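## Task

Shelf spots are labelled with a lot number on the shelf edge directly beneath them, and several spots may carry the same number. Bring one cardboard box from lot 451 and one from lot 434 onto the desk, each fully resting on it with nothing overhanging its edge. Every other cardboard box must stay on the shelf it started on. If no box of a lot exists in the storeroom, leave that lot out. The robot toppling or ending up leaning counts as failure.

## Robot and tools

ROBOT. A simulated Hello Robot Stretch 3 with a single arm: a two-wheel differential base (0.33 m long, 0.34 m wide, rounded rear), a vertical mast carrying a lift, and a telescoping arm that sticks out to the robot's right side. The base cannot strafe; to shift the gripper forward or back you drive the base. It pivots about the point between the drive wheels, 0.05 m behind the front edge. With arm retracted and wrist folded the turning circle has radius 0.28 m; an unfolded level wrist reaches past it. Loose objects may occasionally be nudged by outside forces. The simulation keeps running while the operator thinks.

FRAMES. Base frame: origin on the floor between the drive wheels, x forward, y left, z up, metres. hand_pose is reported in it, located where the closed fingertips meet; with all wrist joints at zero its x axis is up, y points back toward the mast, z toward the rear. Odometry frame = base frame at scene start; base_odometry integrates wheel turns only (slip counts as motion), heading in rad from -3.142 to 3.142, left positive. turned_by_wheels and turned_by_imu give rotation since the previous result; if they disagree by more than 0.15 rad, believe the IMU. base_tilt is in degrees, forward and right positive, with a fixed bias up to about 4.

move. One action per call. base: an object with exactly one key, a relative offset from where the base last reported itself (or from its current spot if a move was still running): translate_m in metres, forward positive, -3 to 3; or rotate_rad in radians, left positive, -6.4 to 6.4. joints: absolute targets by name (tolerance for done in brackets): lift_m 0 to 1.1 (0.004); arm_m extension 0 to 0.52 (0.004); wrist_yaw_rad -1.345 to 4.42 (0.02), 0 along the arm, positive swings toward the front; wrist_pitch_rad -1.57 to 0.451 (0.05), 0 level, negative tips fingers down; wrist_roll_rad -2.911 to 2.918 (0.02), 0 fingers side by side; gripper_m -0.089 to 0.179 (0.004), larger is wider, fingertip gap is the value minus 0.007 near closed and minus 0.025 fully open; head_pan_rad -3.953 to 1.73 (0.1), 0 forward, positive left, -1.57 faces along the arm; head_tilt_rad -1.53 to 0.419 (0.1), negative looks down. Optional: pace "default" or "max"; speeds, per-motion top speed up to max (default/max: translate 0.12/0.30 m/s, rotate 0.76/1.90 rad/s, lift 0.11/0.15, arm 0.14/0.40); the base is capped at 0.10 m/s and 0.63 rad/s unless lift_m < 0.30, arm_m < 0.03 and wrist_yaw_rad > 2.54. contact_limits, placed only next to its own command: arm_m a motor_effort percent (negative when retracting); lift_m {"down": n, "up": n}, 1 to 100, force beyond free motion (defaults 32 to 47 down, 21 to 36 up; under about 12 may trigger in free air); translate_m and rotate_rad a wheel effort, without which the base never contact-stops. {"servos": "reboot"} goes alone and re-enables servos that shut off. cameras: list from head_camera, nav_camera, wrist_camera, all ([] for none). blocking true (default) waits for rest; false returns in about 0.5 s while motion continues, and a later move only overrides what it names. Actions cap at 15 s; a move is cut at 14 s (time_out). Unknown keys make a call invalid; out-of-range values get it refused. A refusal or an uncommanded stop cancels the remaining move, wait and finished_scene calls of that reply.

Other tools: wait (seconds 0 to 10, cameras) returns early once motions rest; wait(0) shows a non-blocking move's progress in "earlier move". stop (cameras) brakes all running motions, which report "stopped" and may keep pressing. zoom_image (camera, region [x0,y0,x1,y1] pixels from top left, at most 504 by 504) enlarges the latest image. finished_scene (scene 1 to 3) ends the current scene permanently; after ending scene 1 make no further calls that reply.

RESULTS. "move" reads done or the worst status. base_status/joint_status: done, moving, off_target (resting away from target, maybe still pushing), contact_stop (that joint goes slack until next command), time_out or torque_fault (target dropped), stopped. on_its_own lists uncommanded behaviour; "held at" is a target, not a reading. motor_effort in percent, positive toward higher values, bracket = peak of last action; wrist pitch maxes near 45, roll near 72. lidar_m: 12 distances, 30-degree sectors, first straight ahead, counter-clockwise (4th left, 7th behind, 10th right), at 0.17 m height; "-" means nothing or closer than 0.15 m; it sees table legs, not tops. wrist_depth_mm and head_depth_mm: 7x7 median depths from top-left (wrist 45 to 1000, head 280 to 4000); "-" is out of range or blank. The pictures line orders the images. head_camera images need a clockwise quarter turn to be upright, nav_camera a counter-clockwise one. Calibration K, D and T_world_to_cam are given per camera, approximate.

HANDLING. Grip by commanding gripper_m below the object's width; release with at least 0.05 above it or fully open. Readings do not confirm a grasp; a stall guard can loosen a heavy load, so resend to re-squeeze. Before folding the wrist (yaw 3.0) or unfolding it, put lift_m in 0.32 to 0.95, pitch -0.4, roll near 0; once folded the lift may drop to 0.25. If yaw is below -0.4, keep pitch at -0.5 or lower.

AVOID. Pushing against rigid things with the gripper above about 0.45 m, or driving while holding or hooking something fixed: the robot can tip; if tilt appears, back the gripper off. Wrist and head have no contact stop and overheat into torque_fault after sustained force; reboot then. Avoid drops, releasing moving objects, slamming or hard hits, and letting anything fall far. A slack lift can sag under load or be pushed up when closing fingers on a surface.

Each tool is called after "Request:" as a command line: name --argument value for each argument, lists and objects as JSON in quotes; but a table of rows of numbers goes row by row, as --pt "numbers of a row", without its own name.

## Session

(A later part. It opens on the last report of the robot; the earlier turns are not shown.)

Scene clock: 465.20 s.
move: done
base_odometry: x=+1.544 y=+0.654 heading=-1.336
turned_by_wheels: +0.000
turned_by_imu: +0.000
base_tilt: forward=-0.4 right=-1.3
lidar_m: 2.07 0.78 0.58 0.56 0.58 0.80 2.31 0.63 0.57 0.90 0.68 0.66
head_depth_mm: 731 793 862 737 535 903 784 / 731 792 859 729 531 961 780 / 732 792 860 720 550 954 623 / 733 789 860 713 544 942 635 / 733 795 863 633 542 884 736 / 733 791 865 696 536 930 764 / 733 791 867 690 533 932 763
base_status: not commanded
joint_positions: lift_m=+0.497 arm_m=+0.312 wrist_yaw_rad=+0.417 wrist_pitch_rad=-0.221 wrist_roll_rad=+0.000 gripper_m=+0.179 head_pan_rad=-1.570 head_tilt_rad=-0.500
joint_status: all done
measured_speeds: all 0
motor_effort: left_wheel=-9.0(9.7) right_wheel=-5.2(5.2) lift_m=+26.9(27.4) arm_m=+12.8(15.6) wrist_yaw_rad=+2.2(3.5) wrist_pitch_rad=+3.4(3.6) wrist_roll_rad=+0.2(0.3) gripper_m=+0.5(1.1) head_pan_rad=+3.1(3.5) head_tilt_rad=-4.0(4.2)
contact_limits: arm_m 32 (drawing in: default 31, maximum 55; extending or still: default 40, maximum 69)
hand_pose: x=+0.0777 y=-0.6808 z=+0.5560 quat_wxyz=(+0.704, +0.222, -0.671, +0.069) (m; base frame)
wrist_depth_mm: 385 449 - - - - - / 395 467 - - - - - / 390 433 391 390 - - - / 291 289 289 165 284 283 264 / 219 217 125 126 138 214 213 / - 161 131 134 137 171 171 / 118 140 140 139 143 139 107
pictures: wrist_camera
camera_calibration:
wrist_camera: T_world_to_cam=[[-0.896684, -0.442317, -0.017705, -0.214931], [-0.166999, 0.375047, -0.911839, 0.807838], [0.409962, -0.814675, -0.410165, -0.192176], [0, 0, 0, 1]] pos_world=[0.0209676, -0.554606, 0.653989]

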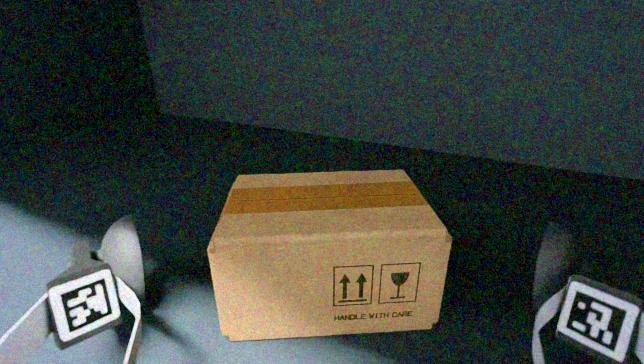

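Request:
move --joints '{"arm_m":0.326}' --contact_limits '{"arm_m":32}' --cameras '[]'

Request:
move --joints '{"gripper_m":0.045}' --cameras '[]'

Request:
move --joints '{"lift_m":0.535}' --cameras '["wrist_camera"]'

Request:
move --joints '{"arm_m":0.0}' --speeds '{"arm_m":0.25}' --cameras '["wrist_camera"]'

Request:
move --joints '{"wrist_yaw_rad":1.6}' --cameras '["wrist_camera"]'

Request:
move --base '{"translate_m":-1.2}' --joints '{"lift_m":0.75}' --cameras '["wrist_camera"]'

Scene clock: 495.00 s.
move: done
base_odometry: x=+1.544 y=+0.654 heading=-1.336
turned_by_wheels: +0.000
turned_by_imu: +0.000
base_tilt: forward=-0.4 right=-1.1
lidar_m: 2.06 0.78 0.58 0.56 0.58 0.80 2.32 0.63 0.57 0.90 0.68 0.66
head_depth_mm: 732 791 860 739 535 900 784 / 732 792 861 729 531 959 780 / 734 790 861 721 551 955 630 / 731 790 862 714 546 944 653 / 732 792 861 630 541 879 750 / 733 793 864 693 537 938 765 / 736 794 863 689 533 928 762
base_status: not commanded
joint_positions: lift_m=+0.497 arm_m=+0.326 wrist_yaw_rad=+0.417 wrist_pitch_rad=-0.221 wrist_roll_rad=+0.000 gripper_m=+0.179 head_pan_rad=-1.570 head_tilt_rad=-0.500
joint_status: all done
measured_speeds: all 0
motor_effort: left_wheel=-8.9(9.5) right_wheel=-4.8(5.2) lift_m=+30.2(31.7) arm_m=+12.1(14.3) wrist_yaw_rad=+1.9(2.9) wrist_pitch_rad=+3.4(3.5) wrist_roll_rad=+0.3(0.3) gripper_m=+0.2(1.1) head_pan_rad=+2.9(3.3) head_tilt_rad=-2.8(3.4)
contact_limits: arm_m 32 (drawing in: default 31, maximum 55; extending or still: default 40, maximum 69)
hand_pose: x=+0.0777 y=-0.6948 z=+0.5560 quat_wxyz=(+0.704, +0.222, -0.671, +0.069) (m; base frame)
wrist_depth_mm: 385 439 - - - - - / 395 464 - - - - - / 391 432 392 358 - - - / 292 290 286 166 285 281 263 / 218 217 125 124 137 215 223 / - 140 114 118 121 171 171 / 118 140 125 128 133 139 107
pictures: none
No camera images: "cameras" was empty.

Scene clock: 496.87 s.
move: done
base_odometry: x=+1.544 y=+0.654 heading=-1.336
turned_by_wheels: +0.000
turned_by_imu: +0.000
base_tilt: forward=-0.3 right=-1.2
lidar_m: 2.06 0.78 0.58 0.56 0.58 0.80 2.32 0.63 0.57 0.90 0.68 0.66
head_depth_mm: 732 789 857 739 535 905 786 / 734 793 861 731 531 959 778 / 731 790 859 720 551 950 630 / 733 790 860 714 546 948 652 / 730 794 863 631 542 881 749 / 734 796 861 694 537 939 765 / 731 792 862 691 531 932 762
base_status: not commanded
joint_positions: lift_m=+0.497 arm_m=+0.326 wrist_yaw_rad=+0.419 wrist_pitch_rad=-0.220 wrist_roll_rad=+0.000 gripper_m=+0.046 head_pan_rad=-1.570 head_tilt_rad=-0.500
joint_status: all done
measured_speeds: all 0
motor_effort: left_wheel=-8.6(9.4) right_wheel=-4.2(5.3) lift_m=+28.8(30.7) arm_m=+6.9(12.4) wrist_yaw_rad=+0.2(3.5) wrist_pitch_rad=+3.2(3.5) wrist_roll_rad=-0.1(0.3) gripper_m=-21.0(94.1) head_pan_rad=+3.0(3.3) head_tilt_rad=-2.7(3.5)
contact_limits: arm_m 32 (drawing in: default 31, maximum 55; extending or still: default 40, maximum 69)
hand_pose: x=+0.0781 y=-0.6947 z=+0.5563 quat_wxyz=(+0.704, +0.222, -0.671, +0.070) (m; base frame)
wrist_depth_mm: 386 438 - - - - - / 393 459 - - - - - / 394 438 395 357 - - - / 294 291 289 166 268 284 265 / 218 219 132 125 138 213 214 / 175 174 127 122 132 159 171 / - 136 127 135 139 135 143
pictures: none
No camera images: "cameras" was empty.

Scene clock: 498.03 s.
move: done
base_odometry: x=+1.544 y=+0.654 heading=-1.336
turned_by_wheels: +0.000
turned_by_imu: +0.000
base_tilt: forward=-0.3 right=-1.1
lidar_m: 2.06 0.78 0.58 0.56 0.58 0.80 2.31 0.63 0.57 0.90 0.68 0.66
head_depth_mm: 733 791 862 738 535 901 785 / 730 789 862 729 532 960 780 / 730 793 862 725 551 955 590 / 732 792 859 714 545 947 639 / 734 791 863 632 541 861 750 / 735 793 864 695 536 933 764 / 734 794 869 691 532 929 759
base_status: not commanded
joint_positions: lift_m=+0.535 arm_m=+0.326 wrist_yaw_rad=+0.419 wrist_pitch_rad=-0.224 wrist_roll_rad=+0.000 gripper_m=+0.048 head_pan_rad=-1.570 head_tilt_rad=-0.500
joint_status: all done
measured_speeds: all 0
motor_effort: left_wheel=-9.0(9.3) right_wheel=-4.2(5.2) lift_m=+31.6(34.0) arm_m=+3.8(6.9) wrist_yaw_rad=-0.1(1.8) wrist_pitch_rad=+4.0(4.0) wrist_roll_rad=-0.1(0.4) gripper_m=-8.7(21.4) head_pan_rad=+3.0(3.4) head_tilt_rad=-2.9(3.5)
contact_limits: arm_m 32 (drawing in: default 31, maximum 55; extending or still: default 40, maximum 69)
hand_pose: x=+0.0779 y=-0.6944 z=+0.5934 quat_wxyz=(+0.704, +0.223, -0.671, +0.069) (m; base frame)
wrist_depth_mm: 382 441 - - - - - / 393 459 - - - - - / 403 475 - - - - - / 381 378 380 176 162 - - / 287 285 131 125 140 280 278 / 228 219 127 123 133 216 223 / 197 178 127 133 177 128 187
pictures: wrist_camera
camera_calibration:
wrist_camera: T_world_to_cam=[[-0.895952, -0.443792, -0.017853, -0.22112], [-0.168486, 0.376791, -0.910846, 0.847821], [0.410953, -0.813067, -0.41236, -0.185749], [0, 0, 0, 1]] pos_world=[0.0210668, -0.568609, 0.691691]

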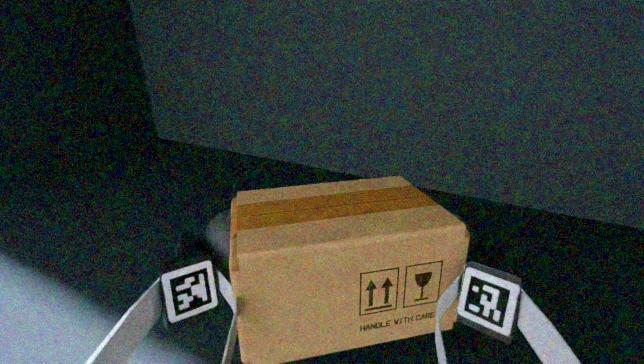

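Scene clock: 501.37 s.
move: done
base_odometry: x=+1.544 y=+0.654 heading=-1.336
turned_by_wheels: +0.000
turned_by_imu: +0.000
base_tilt: forward=-0.4 right=-1.2
lidar_m: 2.06 0.78 0.58 0.56 0.58 0.80 2.31 0.63 0.57 0.90 0.68 0.66
head_depth_mm: 732 790 864 739 534 903 786 / 733 791 858 731 531 960 780 / 732 791 860 720 550 952 776 / 732 792 860 715 546 945 775 / 734 792 863 631 541 940 771 / 733 792 863 693 538 935 767 / 731 794 864 689 532 930 763
base_status: not commanded
joint_positions: lift_m=+0.535 arm_m=+0.001 wrist_yaw_rad=+0.419 wrist_pitch_rad=-0.224 wrist_roll_rad=+0.000 gripper_m=+0.048 head_pan_rad=-1.570 head_tilt_rad=-0.500
joint_status: all done
measured_speeds: all 0
motor_effort: left_wheel=-9.2(9.2) right_wheel=-4.2(5.5) lift_m=+24.8(32.2) arm_m=-13.1(14.3) wrist_yaw_rad=+0.8(1.8) wrist_pitch_rad=+4.0(4.0) wrist_roll_rad=-0.1(0.4) gripper_m=-8.7(9.6) head_pan_rad=+2.9(3.3) head_tilt_rad=-2.1(2.8)
hand_pose: x=+0.0779 y=-0.3690 z=+0.5934 quat_wxyz=(+0.704, +0.223, -0.671, +0.069) (m; base frame)
wrist_depth_mm: 387 470 - - - - - / 401 472 - - - - - / 427 474 520 517 510 510 497 / 457 409 381 378 376 376 372 / - 493 132 125 140 282 281 / - 124 127 123 133 214 225 / 811 99 125 132 138 118 203
pictures: wrist_camera
camera_calibration:
wrist_camera: T_world_to_cam=[[-0.895972, -0.443751, -0.0178341, -0.0767132], [-0.168582, 0.376984, -0.910749, 0.725194], [0.410869, -0.812999, -0.412576, 0.0789908], [0, 0, 0, 1]] pos_world=[0.0210669, -0.243209, 0.691691]

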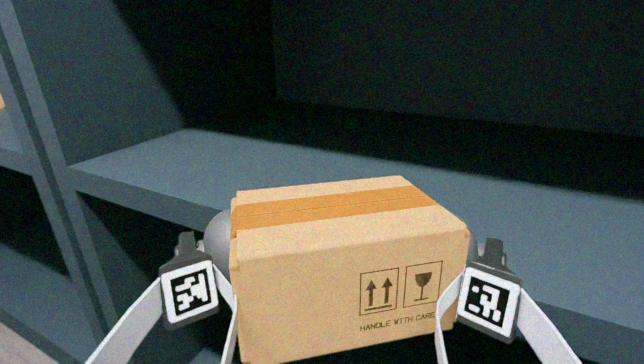

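Scene clock: 502.97 s.
move: done
base_odometry: x=+1.544 y=+0.654 heading=-1.336
turned_by_wheels: +0.000
turned_by_imu: +0.000
base_tilt: forward=-0.3 right=-1.2
lidar_m: 2.06 0.78 0.58 0.56 0.58 0.80 2.32 0.63 0.57 0.90 0.68 0.66
head_depth_mm: 731 791 859 737 536 904 784 / 728 790 863 730 532 960 780 / 731 793 860 725 550 954 776 / 733 793 864 715 546 950 770 / 732 794 862 633 542 940 769 / 733 793 861 693 537 936 766 / 732 793 864 692 534 932 762
base_status: not commanded
joint_positions: lift_m=+0.535 arm_m=+0.001 wrist_yaw_rad=+1.597 wrist_pitch_rad=-0.224 wrist_roll_rad=+0.000 gripper_m=+0.048 head_pan_rad=-1.570 head_tilt_rad=-0.500
joint_status: all done
measured_speeds: all 0
motor_effort: left_wheel=-8.8(9.2) right_wheel=-4.7(5.1) lift_m=+25.9(25.9) arm_m=-12.0(13.5) wrist_yaw_rad=+2.2(6.2) wrist_pitch_rad=+4.0(4.1) wrist_roll_rad=+0.0(0.3) gripper_m=-8.5(9.5) head_pan_rad=+2.5(2.9) head_tilt_rad=-2.3(2.5)
hand_pose: x=+0.2231 y=-0.1393 z=+0.5934 quat_wxyz=(+0.547, +0.558, -0.433, +0.448) (m; base frame)
wrist_depth_mm: - - - - - - - / - - - - - - 816 / - - - - - - 396 / - - - - - - 415 / - - 132 126 140 - 437 / 839 124 127 123 133 124 470 / - 783 127 133 776 124 498
pictures: wrist_camera
camera_calibration:
wrist_camera: T_world_to_cam=[[0.0671466, -0.997584, -0.0178449, -0.136636], [-0.41281, -0.0114945, -0.910745, 0.663425], [0.908339, 0.06852, -0.412584, 0.217941], [0, 0, 0, 1]] pos_world=[0.0850794, -0.143613, 0.691691]

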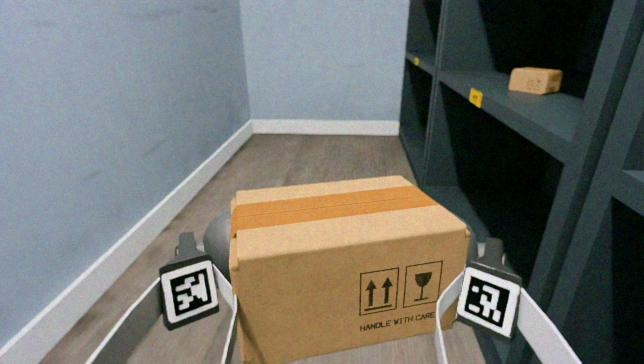

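Scene clock: 516.10 s.
move: done
base_odometry: x=+1.265 y=+1.821 heading=-1.336
turned_by_wheels: +0.000
turned_by_imu: -0.001
base_tilt: forward=-0.3 right=-1.3
lidar_m: 1.76 0.81 0.59 0.57 0.60 0.82 1.15 1.20 0.45 0.44 0.92 0.86
head_depth_mm: 336 360 2803 2842 2121 1624 1326 / 454 437 421 444 486 1473 1277 / 712 759 816 656 526 683 650 / 719 781 847 711 522 950 769 / 722 778 845 708 516 944 766 / 721 778 850 698 513 935 765 / 721 778 849 691 508 931 760
base_status: done
joint_positions: lift_m=+0.750 arm_m=+0.001 wrist_yaw_rad=+1.597 wrist_pitch_rad=-0.224 wrist_roll_rad=+0.000 gripper_m=+0.048 head_pan_rad=-1.570 head_tilt_rad=-0.500
joint_status: all done
measured_speeds: all 0
motor_effort: left_wheel=-4.1(12.5) right_wheel=-6.9(11.8) lift_m=+30.9(35.7) arm_m=-10.9(13.2) wrist_yaw_rad=+2.3(4.3) wrist_pitch_rad=+4.0(4.2) wrist_roll_rad=+0.0(0.4) gripper_m=-8.9(9.8) head_pan_rad=+2.0(3.0) head_tilt_rad=+0.5(2.5)
hand_pose: x=+0.2230 y=-0.1393 z=+0.8083 quat_wxyz=(+0.547, +0.558, -0.433, +0.448) (m; base frame)
wrist_depth_mm: - - - - - - - / - - - - - - - / - - - - - - - / - - - - - - - / - - 132 125 140 155 - / - 124 127 123 133 124 - / - - 127 133 145 118 -
pictures: wrist_camera
camera_calibration:
wrist_camera: T_world_to_cam=[[0.0671388, -0.997584, -0.0178658, -0.132781], [-0.413098, -0.0114939, -0.910614, 0.859051], [0.908209, 0.0685179, -0.412871, 0.306876], [0, 0, 0, 1]] pos_world=[0.0850797, -0.143613, 0.906592]

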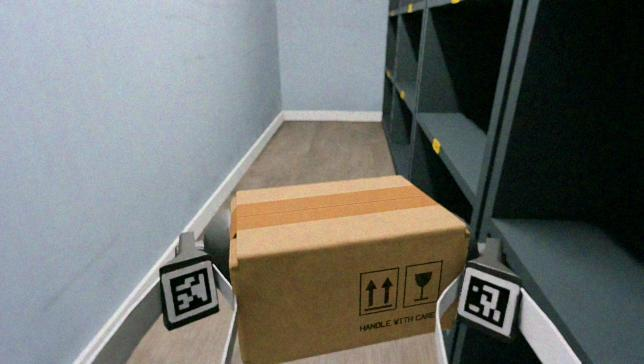

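Request:
move --base '{"translate_m":-0.68}' --cameras '[]'

Request:
move --base '{"rotate_rad":-1.58}' --cameras '["wrist_camera"]'

Request:
move --base '{"translate_m":1.25}' --contact_limits '{"translate_m":50}' --cameras '["wrist_camera"]'

Scene clock: 532.17 s.
move: done
base_odometry: x=+1.106 y=+2.483 heading=-1.336
turned_by_wheels: +0.000
turned_by_imu: +0.000
base_tilt: forward=-0.4 right=-1.2
lidar_m: 2.15 0.82 0.60 0.58 0.61 0.49 0.48 0.50 0.69 1.95 0.76 0.69
head_depth_mm: 1423 1383 1350 1329 1302 1270 1222 / 2169 2067 1997 1931 1857 1578 1319 / 2633 2865 3051 2799 2078 1611 1312 / 2641 2835 3072 2990 2080 1603 1307 / 2606 2821 3088 2924 2051 1585 1296 / 2640 2891 3128 2904 2044 1584 1289 / 2644 2892 3005 2849 2026 1573 1287
base_status: done
joint_positions: lift_m=+0.750 arm_m=+0.001 wrist_yaw_rad=+1.597 wrist_pitch_rad=-0.224 wrist_roll_rad=+0.000 gripper_m=+0.048 head_pan_rad=-1.570 head_tilt_rad=-0.500
joint_status: not commanded
measured_speeds: all 0
motor_effort: left_wheel=-7.6(12.3) right_wheel=-3.8(11.7) lift_m=+29.5(31.2) arm_m=-9.9(11.3) wrist_yaw_rad=+2.1(3.6) wrist_pitch_rad=+4.0(4.2) wrist_roll_rad=-0.1(0.4) gripper_m=-9.0(9.7) head_pan_rad=+1.3(2.3) head_tilt_rad=+2.0(2.1)
hand_pose: x=+0.2230 y=-0.1393 z=+0.8083 quat_wxyz=(+0.547, +0.558, -0.433, +0.448) (m; base frame)
wrist_depth_mm: - - - - - - - / - - - - - - - / - - - - - - - / - - - - - 895 - / - - 132 125 140 544 - / - 124 127 123 133 124 - / - - 127 133 145 118 -
pictures: none
No camera images: "cameras" was empty.

Scene clock: 535.80 s.
move: done
base_odometry: x=+1.106 y=+2.483 heading=-2.915
turned_by_wheels: -1.580
turned_by_imu: -1.555
base_tilt: forward=-0.4 right=-1.2
lidar_m: 1.96 0.76 0.69 2.14 0.82 0.60 0.58 0.61 0.49 0.47 0.50 0.69
head_depth_mm: 368 399 434 476 528 592 673 / 369 399 434 478 528 593 675 / 369 399 435 477 530 595 675 / 369 399 434 477 529 595 677 / 369 399 435 479 530 597 680 / 369 400 436 479 532 598 679 / 370 400 436 480 533 596 682
base_status: done
joint_positions: lift_m=+0.750 arm_m=+0.001 wrist_yaw_rad=+1.597 wrist_pitch_rad=-0.224 wrist_roll_rad=+0.000 gripper_m=+0.048 head_pan_rad=-1.570 head_tilt_rad=-0.500
joint_status: not commanded
measured_speeds: all 0
motor_effort: left_wheel=+9.0(11.7) right_wheel=-9.2(13.5) lift_m=+29.8(30.9) arm_m=-12.4(13.4) wrist_yaw_rad=+1.1(3.6) wrist_pitch_rad=+3.9(4.1) wrist_roll_rad=+0.1(0.3) gripper_m=-8.7(9.4) head_pan_rad=+0.8(2.1) head_tilt_rad=+1.7(2.5)
hand_pose: x=+0.2230 y=-0.1392 z=+0.8083 quat_wxyz=(+0.547, +0.558, -0.433, +0.448) (m; base frame)
wrist_depth_mm: - - - - - - 486 / - - - - - - 484 / - - - - - - 480 / - - - - - - 475 / - - 132 125 140 600 476 / - 123 127 123 133 595 471 / - - 127 133 - 124 443
pictures: wrist_camera
camera_calibration:
wrist_camera: T_world_to_cam=[[0.0674521, -0.997562, -0.0178959, -0.132778], [-0.413088, -0.0115956, -0.910617, 0.859038], [0.90819, 0.0688156, -0.412863, 0.306912], [0, 0, 0, 1]] pos_world=[0.0850796, -0.143613, 0.906592]

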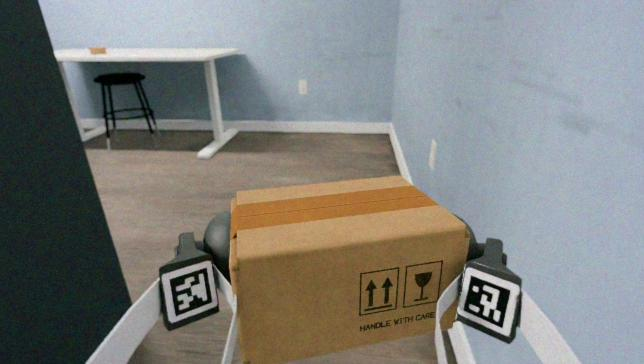

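Scene clock: 549.43 s.
move: done
base_odometry: x=-0.112 y=+2.202 heading=-2.915
turned_by_wheels: +0.000
turned_by_imu: +0.001
base_tilt: forward=-0.3 right=-1.3
lidar_m: 1.92 1.73 2.40 1.32 0.66 0.75 1.82 0.69 0.51 0.50 0.52 0.72
head_depth_mm: 387 418 455 498 554 620 704 / 386 418 456 500 555 623 707 / 387 419 457 502 556 624 710 / 388 419 456 501 557 626 710 / 388 419 456 503 556 624 712 / 388 419 457 502 558 625 711 / 388 420 458 504 557 627 712
base_status: done
joint_positions: lift_m=+0.750 arm_m=+0.001 wrist_yaw_rad=+1.597 wrist_pitch_rad=-0.224 wrist_roll_rad=+0.000 gripper_m=+0.048 head_pan_rad=-1.570 head_tilt_rad=-0.500
joint_status: not commanded
measured_speeds: all 0
motor_effort: left_wheel=+7.0(13.6) right_wheel=+2.3(10.5) lift_m=+28.7(30.3) arm_m=-8.7(13.0) wrist_yaw_rad=+3.4(3.8) wrist_pitch_rad=+3.9(4.1) wrist_roll_rad=+0.1(0.4) gripper_m=-8.9(9.6) head_pan_rad=+0.6(1.9) head_tilt_rad=+3.7(4.5)
contact_limits: translate_m 50 (maximum 100)
hand_pose: x=+0.2230 y=-0.1392 z=+0.8083 quat_wxyz=(+0.547, +0.558, -0.433, +0.448) (m; base frame)
wrist_depth_mm: - - - - - - 520 / - - - - - - 516 / - - - - - - 507 / - - - - - - 506 / - - 132 125 140 156 508 / - 124 127 123 133 127 503 / - - 127 133 - 120 476
pictures: wrist_camera
camera_calibration:
wrist_camera: T_world_to_cam=[[0.0674521, -0.997562, -0.0178959, -0.132778], [-0.413088, -0.0115956, -0.910617, 0.859038], [0.90819, 0.0688156, -0.412863, 0.306912], [0, 0, 0, 1]] pos_world=[0.0850796, -0.143613, 0.906592]

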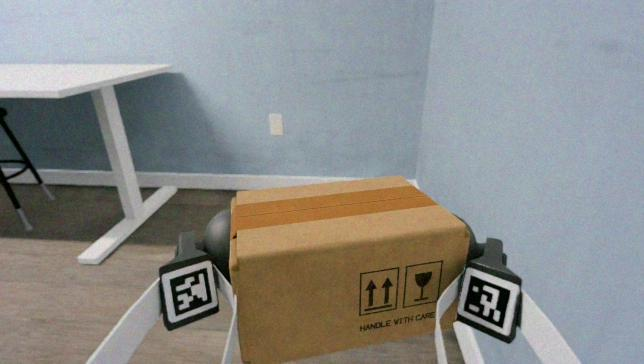

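Request:
move --base '{"rotate_rad":1.12}' --joints '{"lift_m":0.83}' --cameras '[]'

Request:
move --base '{"translate_m":1.2}' --contact_limits '{"translate_m":50}' --cameras '[]'

Request:
move --base '{"rotate_rad":0.46}' --joints '{"wrist_yaw_rad":0.0}' --cameras '["head_camera","wrist_camera"]'

Scene clock: 564.43 s.
move: done
base_odometry: x=-0.112 y=+2.202 heading=-1.795
turned_by_wheels: +1.120
turned_by_imu: +1.102
base_tilt: forward=-0.3 right=-1.2
lidar_m: 2.61 1.08 0.63 0.81 1.49 0.65 0.51 0.50 0.53 0.77 1.93 1.73
head_depth_mm: 594 616 642 669 700 735 772 / 680 709 744 779 823 871 924 / 794 835 883 941 1005 1069 1156 / 954 1021 1096 1179 1278 1390 1306 / 1206 1308 1431 1571 1755 1595 1297 / 1570 1707 1856 2044 2044 1577 1291 / 1557 1661 1795 1962 2027 1585 1284
base_status: done
joint_positions: lift_m=+0.830 arm_m=+0.001 wrist_yaw_rad=+1.597 wrist_pitch_rad=-0.225 wrist_roll_rad=+0.000 gripper_m=+0.048 head_pan_rad=-1.570 head_tilt_rad=-0.500
joint_status: all done
measured_speeds: all 0
motor_effort: left_wheel=-8.1(13.1) right_wheel=+8.7(12.1) lift_m=+29.9(34.5) arm_m=-11.4(12.0) wrist_yaw_rad=+0.9(3.6) wrist_pitch_rad=+4.1(4.2) wrist_roll_rad=+0.2(0.3) gripper_m=-9.2(9.5) head_pan_rad=+0.5(1.1) head_tilt_rad=+3.5(5.0)
hand_pose: x=+0.2230 y=-0.1392 z=+0.8881 quat_wxyz=(+0.547, +0.559, -0.433, +0.448) (m; base frame)
wrist_depth_mm: - - - - - - - / - - - - - - - / - - - - - - - / - - - - - - - / - - 132 125 140 - - / - 124 127 123 133 - - / - - 127 133 - - -
pictures: none
No camera images: "cameras" was empty.

Scene clock: 577.57 s.
move: done
base_odometry: x=-0.379 y=+1.032 heading=-1.795
turned_by_wheels: +0.000
turned_by_imu: +0.000
base_tilt: forward=-0.3 right=-1.2
lidar_m: 2.16 2.60 1.15 0.88 0.88 0.92 1.60 1.57 1.67 1.44 0.97 0.96
head_depth_mm: 1505 1665 1862 2059 2070 1627 1323 / 1440 1578 1733 1946 2083 1629 1317 / 1362 1482 1635 1809 1958 1612 1313 / 1302 1411 1543 1706 1862 1599 1307 / 1240 1337 1457 1600 960 1542 1297 / 1187 1276 1385 1414 919 1268 1255 / 1142 1221 1320 1289 911 1434 1293
base_status: done
joint_positions: lift_m=+0.830 arm_m=+0.001 wrist_yaw_rad=+1.597 wrist_pitch_rad=-0.225 wrist_roll_rad=+0.000 gripper_m=+0.048 head_pan_rad=-1.570 head_tilt_rad=-0.500
joint_status: not commanded
measured_speeds: all 0
motor_effort: left_wheel=+5.3(9.2) right_wheel=+4.6(14.9) lift_m=+24.5(30.5) arm_m=-11.5(13.3) wrist_yaw_rad=+2.6(3.8) wrist_pitch_rad=+4.1(4.3) wrist_roll_rad=+0.1(0.3) gripper_m=-9.0(9.6) head_pan_rad=-0.3(1.1) head_tilt_rad=+2.9(4.5)
contact_limits: translate_m 50 (maximum 100)
hand_pose: x=+0.2230 y=-0.1392 z=+0.8881 quat_wxyz=(+0.547, +0.559, -0.433, +0.448) (m; base frame)
wrist_depth_mm: - - - - - - - / - - - - - - - / - - - - - - - / - - - - - - - / - - 132 125 140 509 - / - 124 127 123 132 - - / - - 127 133 - 127 -
pictures: none
No camera images: "cameras" was empty.

Scene clock: 579.40 s.
move: done
base_odometry: x=-0.379 y=+1.032 heading=-1.336
turned_by_wheels: +0.460
turned_by_imu: +0.453
base_tilt: forward=-0.3 right=-1.3
lidar_m: 2.70 1.22 0.90 0.87 0.91 1.63 1.57 1.63 1.47 0.97 0.97 1.45
head_depth_mm: 1164 1266 1377 1510 1673 1583 1331 / 1172 1263 1377 1486 949 1530 1319 / 1174 1269 1378 1347 940 772 421 / 1171 1266 1376 1331 933 480 291 / 1174 1261 1374 1317 928 792 1260 / 1173 1272 1382 1305 922 1487 1297 / 1177 1263 1383 1295 916 1440 1291
base_status: done
joint_positions: lift_m=+0.830 arm_m=+0.001 wrist_yaw_rad=+0.003 wrist_pitch_rad=-0.225 wrist_roll_rad=+0.000 gripper_m=+0.048 head_pan_rad=-1.570 head_tilt_rad=-0.500
joint_status: all done
measured_speeds: all 0
motor_effort: left_wheel=-8.4(12.9) right_wheel=+9.1(12.8) lift_m=+24.6(25.7) arm_m=-11.9(12.1) wrist_yaw_rad=-3.3(5.3) wrist_pitch_rad=+4.1(4.2) wrist_roll_rad=+0.0(0.3) gripper_m=-9.1(9.6) head_pan_rad=-0.6(0.8) head_tilt_rad=+1.9(3.2)
hand_pose: x=-0.0208 y=-0.3900 z=+0.8881 quat_wxyz=(+0.703, +0.081, -0.702, -0.079) (m; base frame)
wrist_depth_mm: - - - - - - - / - - - - - - - / - - - - - - - / 609 - - 162 161 - - / - - 132 125 140 477 - / - 124 127 123 133 438 - / - 124 125 133 976 - -
pictures: head_camera (sideways), wrist_camera
camera_calibration:
head_camera: T_world_to_cam=[[-0.0466209, 0.432196, -0.900574, 1.18764], [0.99751, -0.0276147, -0.0648918, 0.0779898], [-0.0529151, -0.901357, -0.429833, 0.515318], [0, 0, 0, 1]] pos_world=[0.00484117, -0.0466531, 1.29612]
wrist_camera: T_world_to_cam=[[-0.99887, -0.0440282, -0.0179225, -0.0153816], [-0.00190314, 0.413765, -0.910382, 1.00244], [0.0474982, -0.909318, -0.413381, 0.179653], [0, 0, 0, 1]] pos_world=[-0.0219896, -0.25209, 0.986592]

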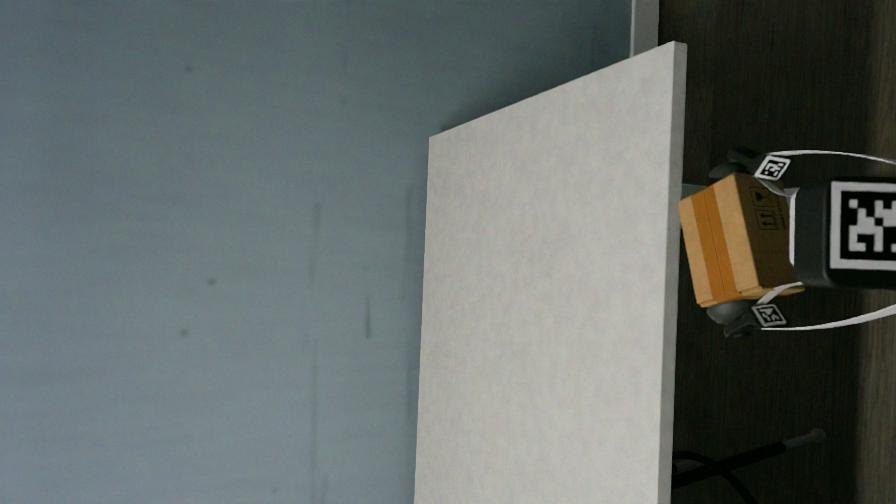

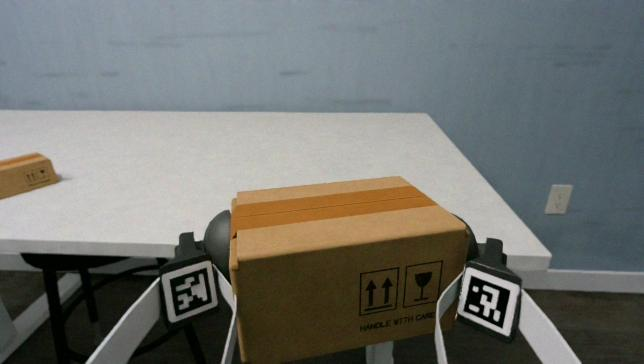

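Request:
move --joints '{"arm_m":0.45,"lift_m":0.77}' --cameras '[]'

Request:
move --joints '{"lift_m":0.68}' --speeds '{"lift_m":0.05}' --contact_limits '{"lift_m":{"down":14}}' --cameras '["wrist_camera"]'

Scene clock: 591.57 s.
move: done
base_odometry: x=-0.379 y=+1.032 heading=-1.336
turned_by_wheels: +0.000
turned_by_imu: +0.000
base_tilt: forward=-0.3 right=-1.3
lidar_m: 2.70 1.21 0.90 0.87 0.91 1.62 1.57 1.64 1.46 0.97 0.96 1.45
head_depth_mm: 1173 1267 1379 1505 1665 1583 328 / 1168 1263 1378 1490 907 400 336 / 1170 1258 1377 1344 613 1289 1304 / 1174 1277 1377 1337 696 1502 1305 / 1166 1265 1380 1320 923 1496 1298 / 1177 1268 1375 1299 920 1486 1295 / 1172 1267 1384 1293 912 1432 1284
base_status: not commanded
joint_positions: lift_m=+0.770 arm_m=+0.450 wrist_yaw_rad=+0.003 wrist_pitch_rad=-0.225 wrist_roll_rad=+0.000 gripper_m=+0.048 head_pan_rad=-1.570 head_tilt_rad=-0.500
joint_status: all done
measured_speeds: all 0
motor_effort: left_wheel=-8.8(9.2) right_wheel=+8.9(9.7) lift_m=+30.0(33.8) arm_m=+13.3(15.4) wrist_yaw_rad=-3.8(4.2) wrist_pitch_rad=+4.2(4.3) wrist_roll_rad=+0.1(0.3) gripper_m=-9.0(9.8) head_pan_rad=-0.6(1.2) head_tilt_rad=+1.9(2.6)
hand_pose: x=-0.0208 y=-0.8394 z=+0.8281 quat_wxyz=(+0.703, +0.081, -0.702, -0.079) (m; base frame)
wrist_depth_mm: - - - - - - - / - - - - - - - / - - - - - - - / - - - 163 161 - - / - - 132 125 140 - - / - - 127 123 133 124 - / - 92 125 133 138 118 -
pictures: none
No camera images: "cameras" was empty.

Scene clock: 593.90 s.
move: done
base_odometry: x=-0.379 y=+1.032 heading=-1.336
turned_by_wheels: +0.000
turned_by_imu: +0.000
base_tilt: forward=-0.3 right=-1.0
lidar_m: 2.70 1.22 0.90 0.87 0.90 1.62 1.57 1.64 1.46 0.97 0.97 1.44
head_depth_mm: 1167 1270 1374 1512 1662 1569 1326 / 1171 1259 1375 1494 949 807 409 / 1174 1267 1377 1349 683 773 1249 / 1171 1272 1376 1334 756 1499 1297 / 1173 1266 1381 1329 927 1500 1303 / 1170 1273 1379 1304 918 1489 1291 / 1173 1262 1383 1287 913 1433 1288
base_status: not commanded
joint_positions: lift_m=+0.680 arm_m=+0.450 wrist_yaw_rad=+0.003 wrist_pitch_rad=-0.207 wrist_roll_rad=+0.000 gripper_m=+0.048 head_pan_rad=-1.570 head_tilt_rad=-0.500
joint_status: all done
measured_speeds: all 0
motor_effort: left_wheel=-7.6(8.6) right_wheel=+9.4(9.6) lift_m=+22.4(29.1) arm_m=+11.1(13.7) wrist_yaw_rad=-2.3(4.3) wrist_pitch_rad=+0.8(4.2) wrist_roll_rad=+0.1(0.4) gripper_m=-8.8(9.3) head_pan_rad=-0.5(1.3) head_tilt_rad=+2.1(2.3)
contact_limits: lift_m down 14 (down: maximum 72; up: maximum 65)
hand_pose: x=-0.0209 y=-0.8408 z=+0.7425 quat_wxyz=(+0.704, +0.074, -0.703, -0.072) (m; base frame)
wrist_depth_mm: - - - - - - - / - - - - - - - / - - - - - - - / - - - 157 156 - - / - - 132 125 138 - - / - - 127 123 133 124 - / - 91 127 134 140 117 -
pictures: wrist_camera
camera_calibration:
wrist_camera: T_world_to_cam=[[-0.998889, -0.0438925, -0.0171597, -0.0383529], [-0.00169746, 0.397384, -0.917651, 1.04802], [0.047097, -0.916602, -0.397017, -0.30877], [0, 0, 0, 1]] pos_world=[-0.0219892, -0.70117, 0.838474]

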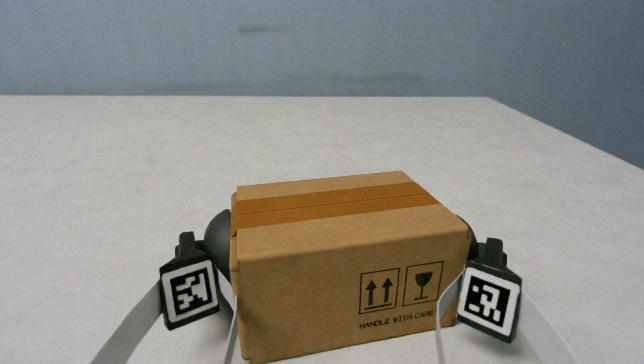

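Contact made gently. Release.

Request:
move --joints '{"gripper_m":0.17}' --cameras '[]'

Request:
move --joints '{"arm_m":0.02}' --speeds '{"arm_m":0.25}' --cameras '["head_camera","wrist_camera"]'

Scene clock: 599.83 s.
move: done
base_odometry: x=-0.379 y=+1.032 heading=-1.336
turned_by_wheels: +0.000
turned_by_imu: +0.000
base_tilt: forward=-0.4 right=-1.2
lidar_m: 2.70 1.22 0.90 0.87 0.90 1.63 1.57 1.64 1.46 0.97 0.97 1.44
head_depth_mm: 1170 1261 1377 1513 1673 1579 1324 / 1175 1267 1381 1490 948 808 409 / 1172 1273 1378 1348 684 662 1247 / 1170 1265 1372 1335 757 1508 1303 / 1171 1261 1384 1320 925 1495 1299 / 1170 1269 1379 1313 918 1491 1293 / 1169 1265 1381 1290 910 1438 1281
base_status: not commanded
joint_positions: lift_m=+0.680 arm_m=+0.450 wrist_yaw_rad=-0.001 wrist_pitch_rad=-0.214 wrist_roll_rad=+0.000 gripper_m=+0.170 head_pan_rad=-1.570 head_tilt_rad=-0.500
joint_status: all done
measured_speeds: all 0
motor_effort: left_wheel=-7.9(8.4) right_wheel=+8.8(9.7) lift_m=+30.3(31.5) arm_m=+6.8(8.6) wrist_yaw_rad=+0.8(3.7) wrist_pitch_rad=+2.0(2.2) wrist_roll_rad=+0.0(0.3) gripper_m=+0.5(82.7) head_pan_rad=-0.8(1.8) head_tilt_rad=+1.0(1.7)
contact_limits: lift_m down 14 (down: maximum 72; up: maximum 65)
hand_pose: x=-0.0217 y=-0.8403 z=+0.7408 quat_wxyz=(+0.703, +0.075, -0.703, -0.076) (m; base frame)
wrist_depth_mm: - - - - - - - / - - - - - - - / - - - - - - - / - - - 152 161 - - / - 143 121 121 127 - - / - 124 121 125 133 - - / - - 128 135 140 - 106
pictures: none
No camera images: "cameras" was empty.

Scene clock: 603.63 s.
move: done
base_odometry: x=-0.379 y=+1.032 heading=-1.336
turned_by_wheels: +0.000
turned_by_imu: +0.000
base_tilt: forward=-0.4 right=-1.2
lidar_m: 2.69 1.22 0.90 0.87 0.91 1.63 1.57 1.64 1.46 0.97 0.96 1.44
head_depth_mm: 1169 1271 1371 1517 1665 1574 1320 / 1171 1259 1371 1494 949 1515 1316 / 1173 1273 1379 1351 940 1309 1271 / 1166 1265 1378 1336 916 1509 1309 / 1176 1272 1378 1314 928 1487 1303 / 1175 1264 1378 1308 918 1486 1293 / 1177 1264 1375 1294 915 1440 1287
base_status: not commanded
joint_positions: lift_m=+0.680 arm_m=+0.020 wrist_yaw_rad=-0.001 wrist_pitch_rad=-0.215 wrist_roll_rad=+0.000 gripper_m=+0.170 head_pan_rad=-1.570 head_tilt_rad=-0.500
joint_status: all done
measured_speeds: all 0
motor_effort: left_wheel=-7.8(8.4) right_wheel=+8.9(9.5) lift_m=+24.3(31.2) arm_m=-13.1(14.6) wrist_yaw_rad=-0.2(1.8) wrist_pitch_rad=+2.2(2.4) wrist_roll_rad=-0.2(0.3) gripper_m=+0.9(1.4) head_pan_rad=-0.8(1.7) head_tilt_rad=+1.1(1.6)
contact_limits: lift_m down 14 (down: maximum 72; up: maximum 65)
hand_pose: x=-0.0217 y=-0.4102 z=+0.7405 quat_wxyz=(+0.703, +0.076, -0.703, -0.076) (m; base frame)
wrist_depth_mm: - - - - - - - / - - - - - - - / - - - - - - - / - - - - - - - / - - - - - - - / 117 127 - - - - - / 116 989 - - 997 983 106
pictures: head_camera (sideways), wrist_camera
camera_calibration:
head_camera: T_world_to_cam=[[-0.0466209, 0.432196, -0.900574, 1.18764], [0.99751, -0.0276147, -0.0648918, 0.0779898], [-0.0529151, -0.901357, -0.429833, 0.515318], [0, 0, 0, 1]] pos_world=[0.00484117, -0.0466531, 1.29612]
wrist_camera: T_world_to_cam=[[-0.999036, -0.0402587, -0.0175294, -0.0186031], [-0.000266455, 0.404768, -0.914419, 0.875701], [0.0439086, -0.913533, -0.404388, 0.0918679], [0, 0, 0, 1]] pos_world=[-0.0223856, -0.27128, 0.837582]

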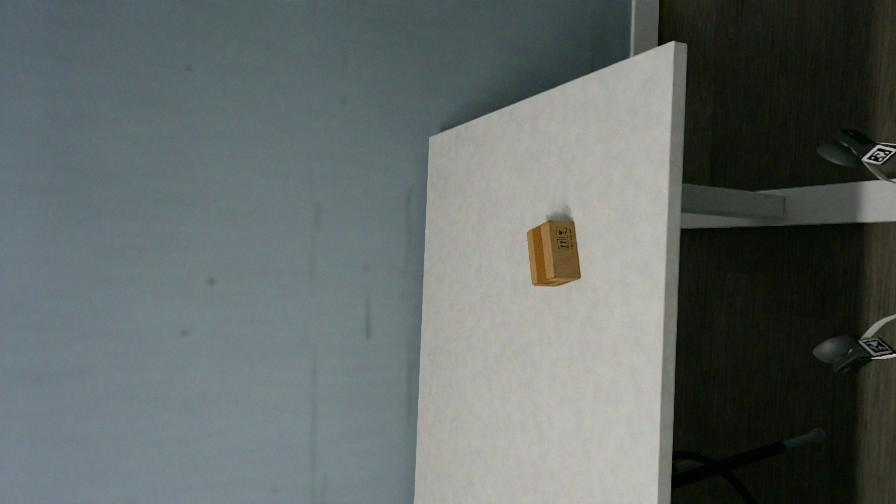

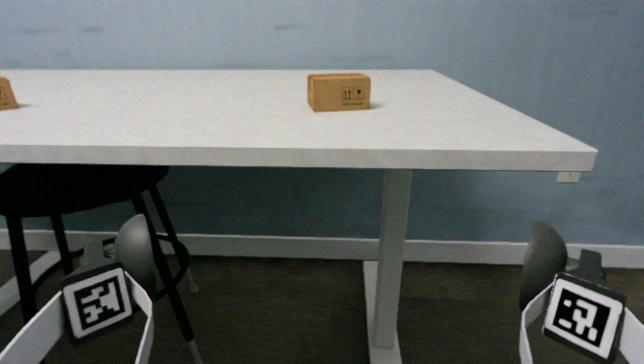

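Request:
finished_scene --scene 2

The scene is finished: the task was done.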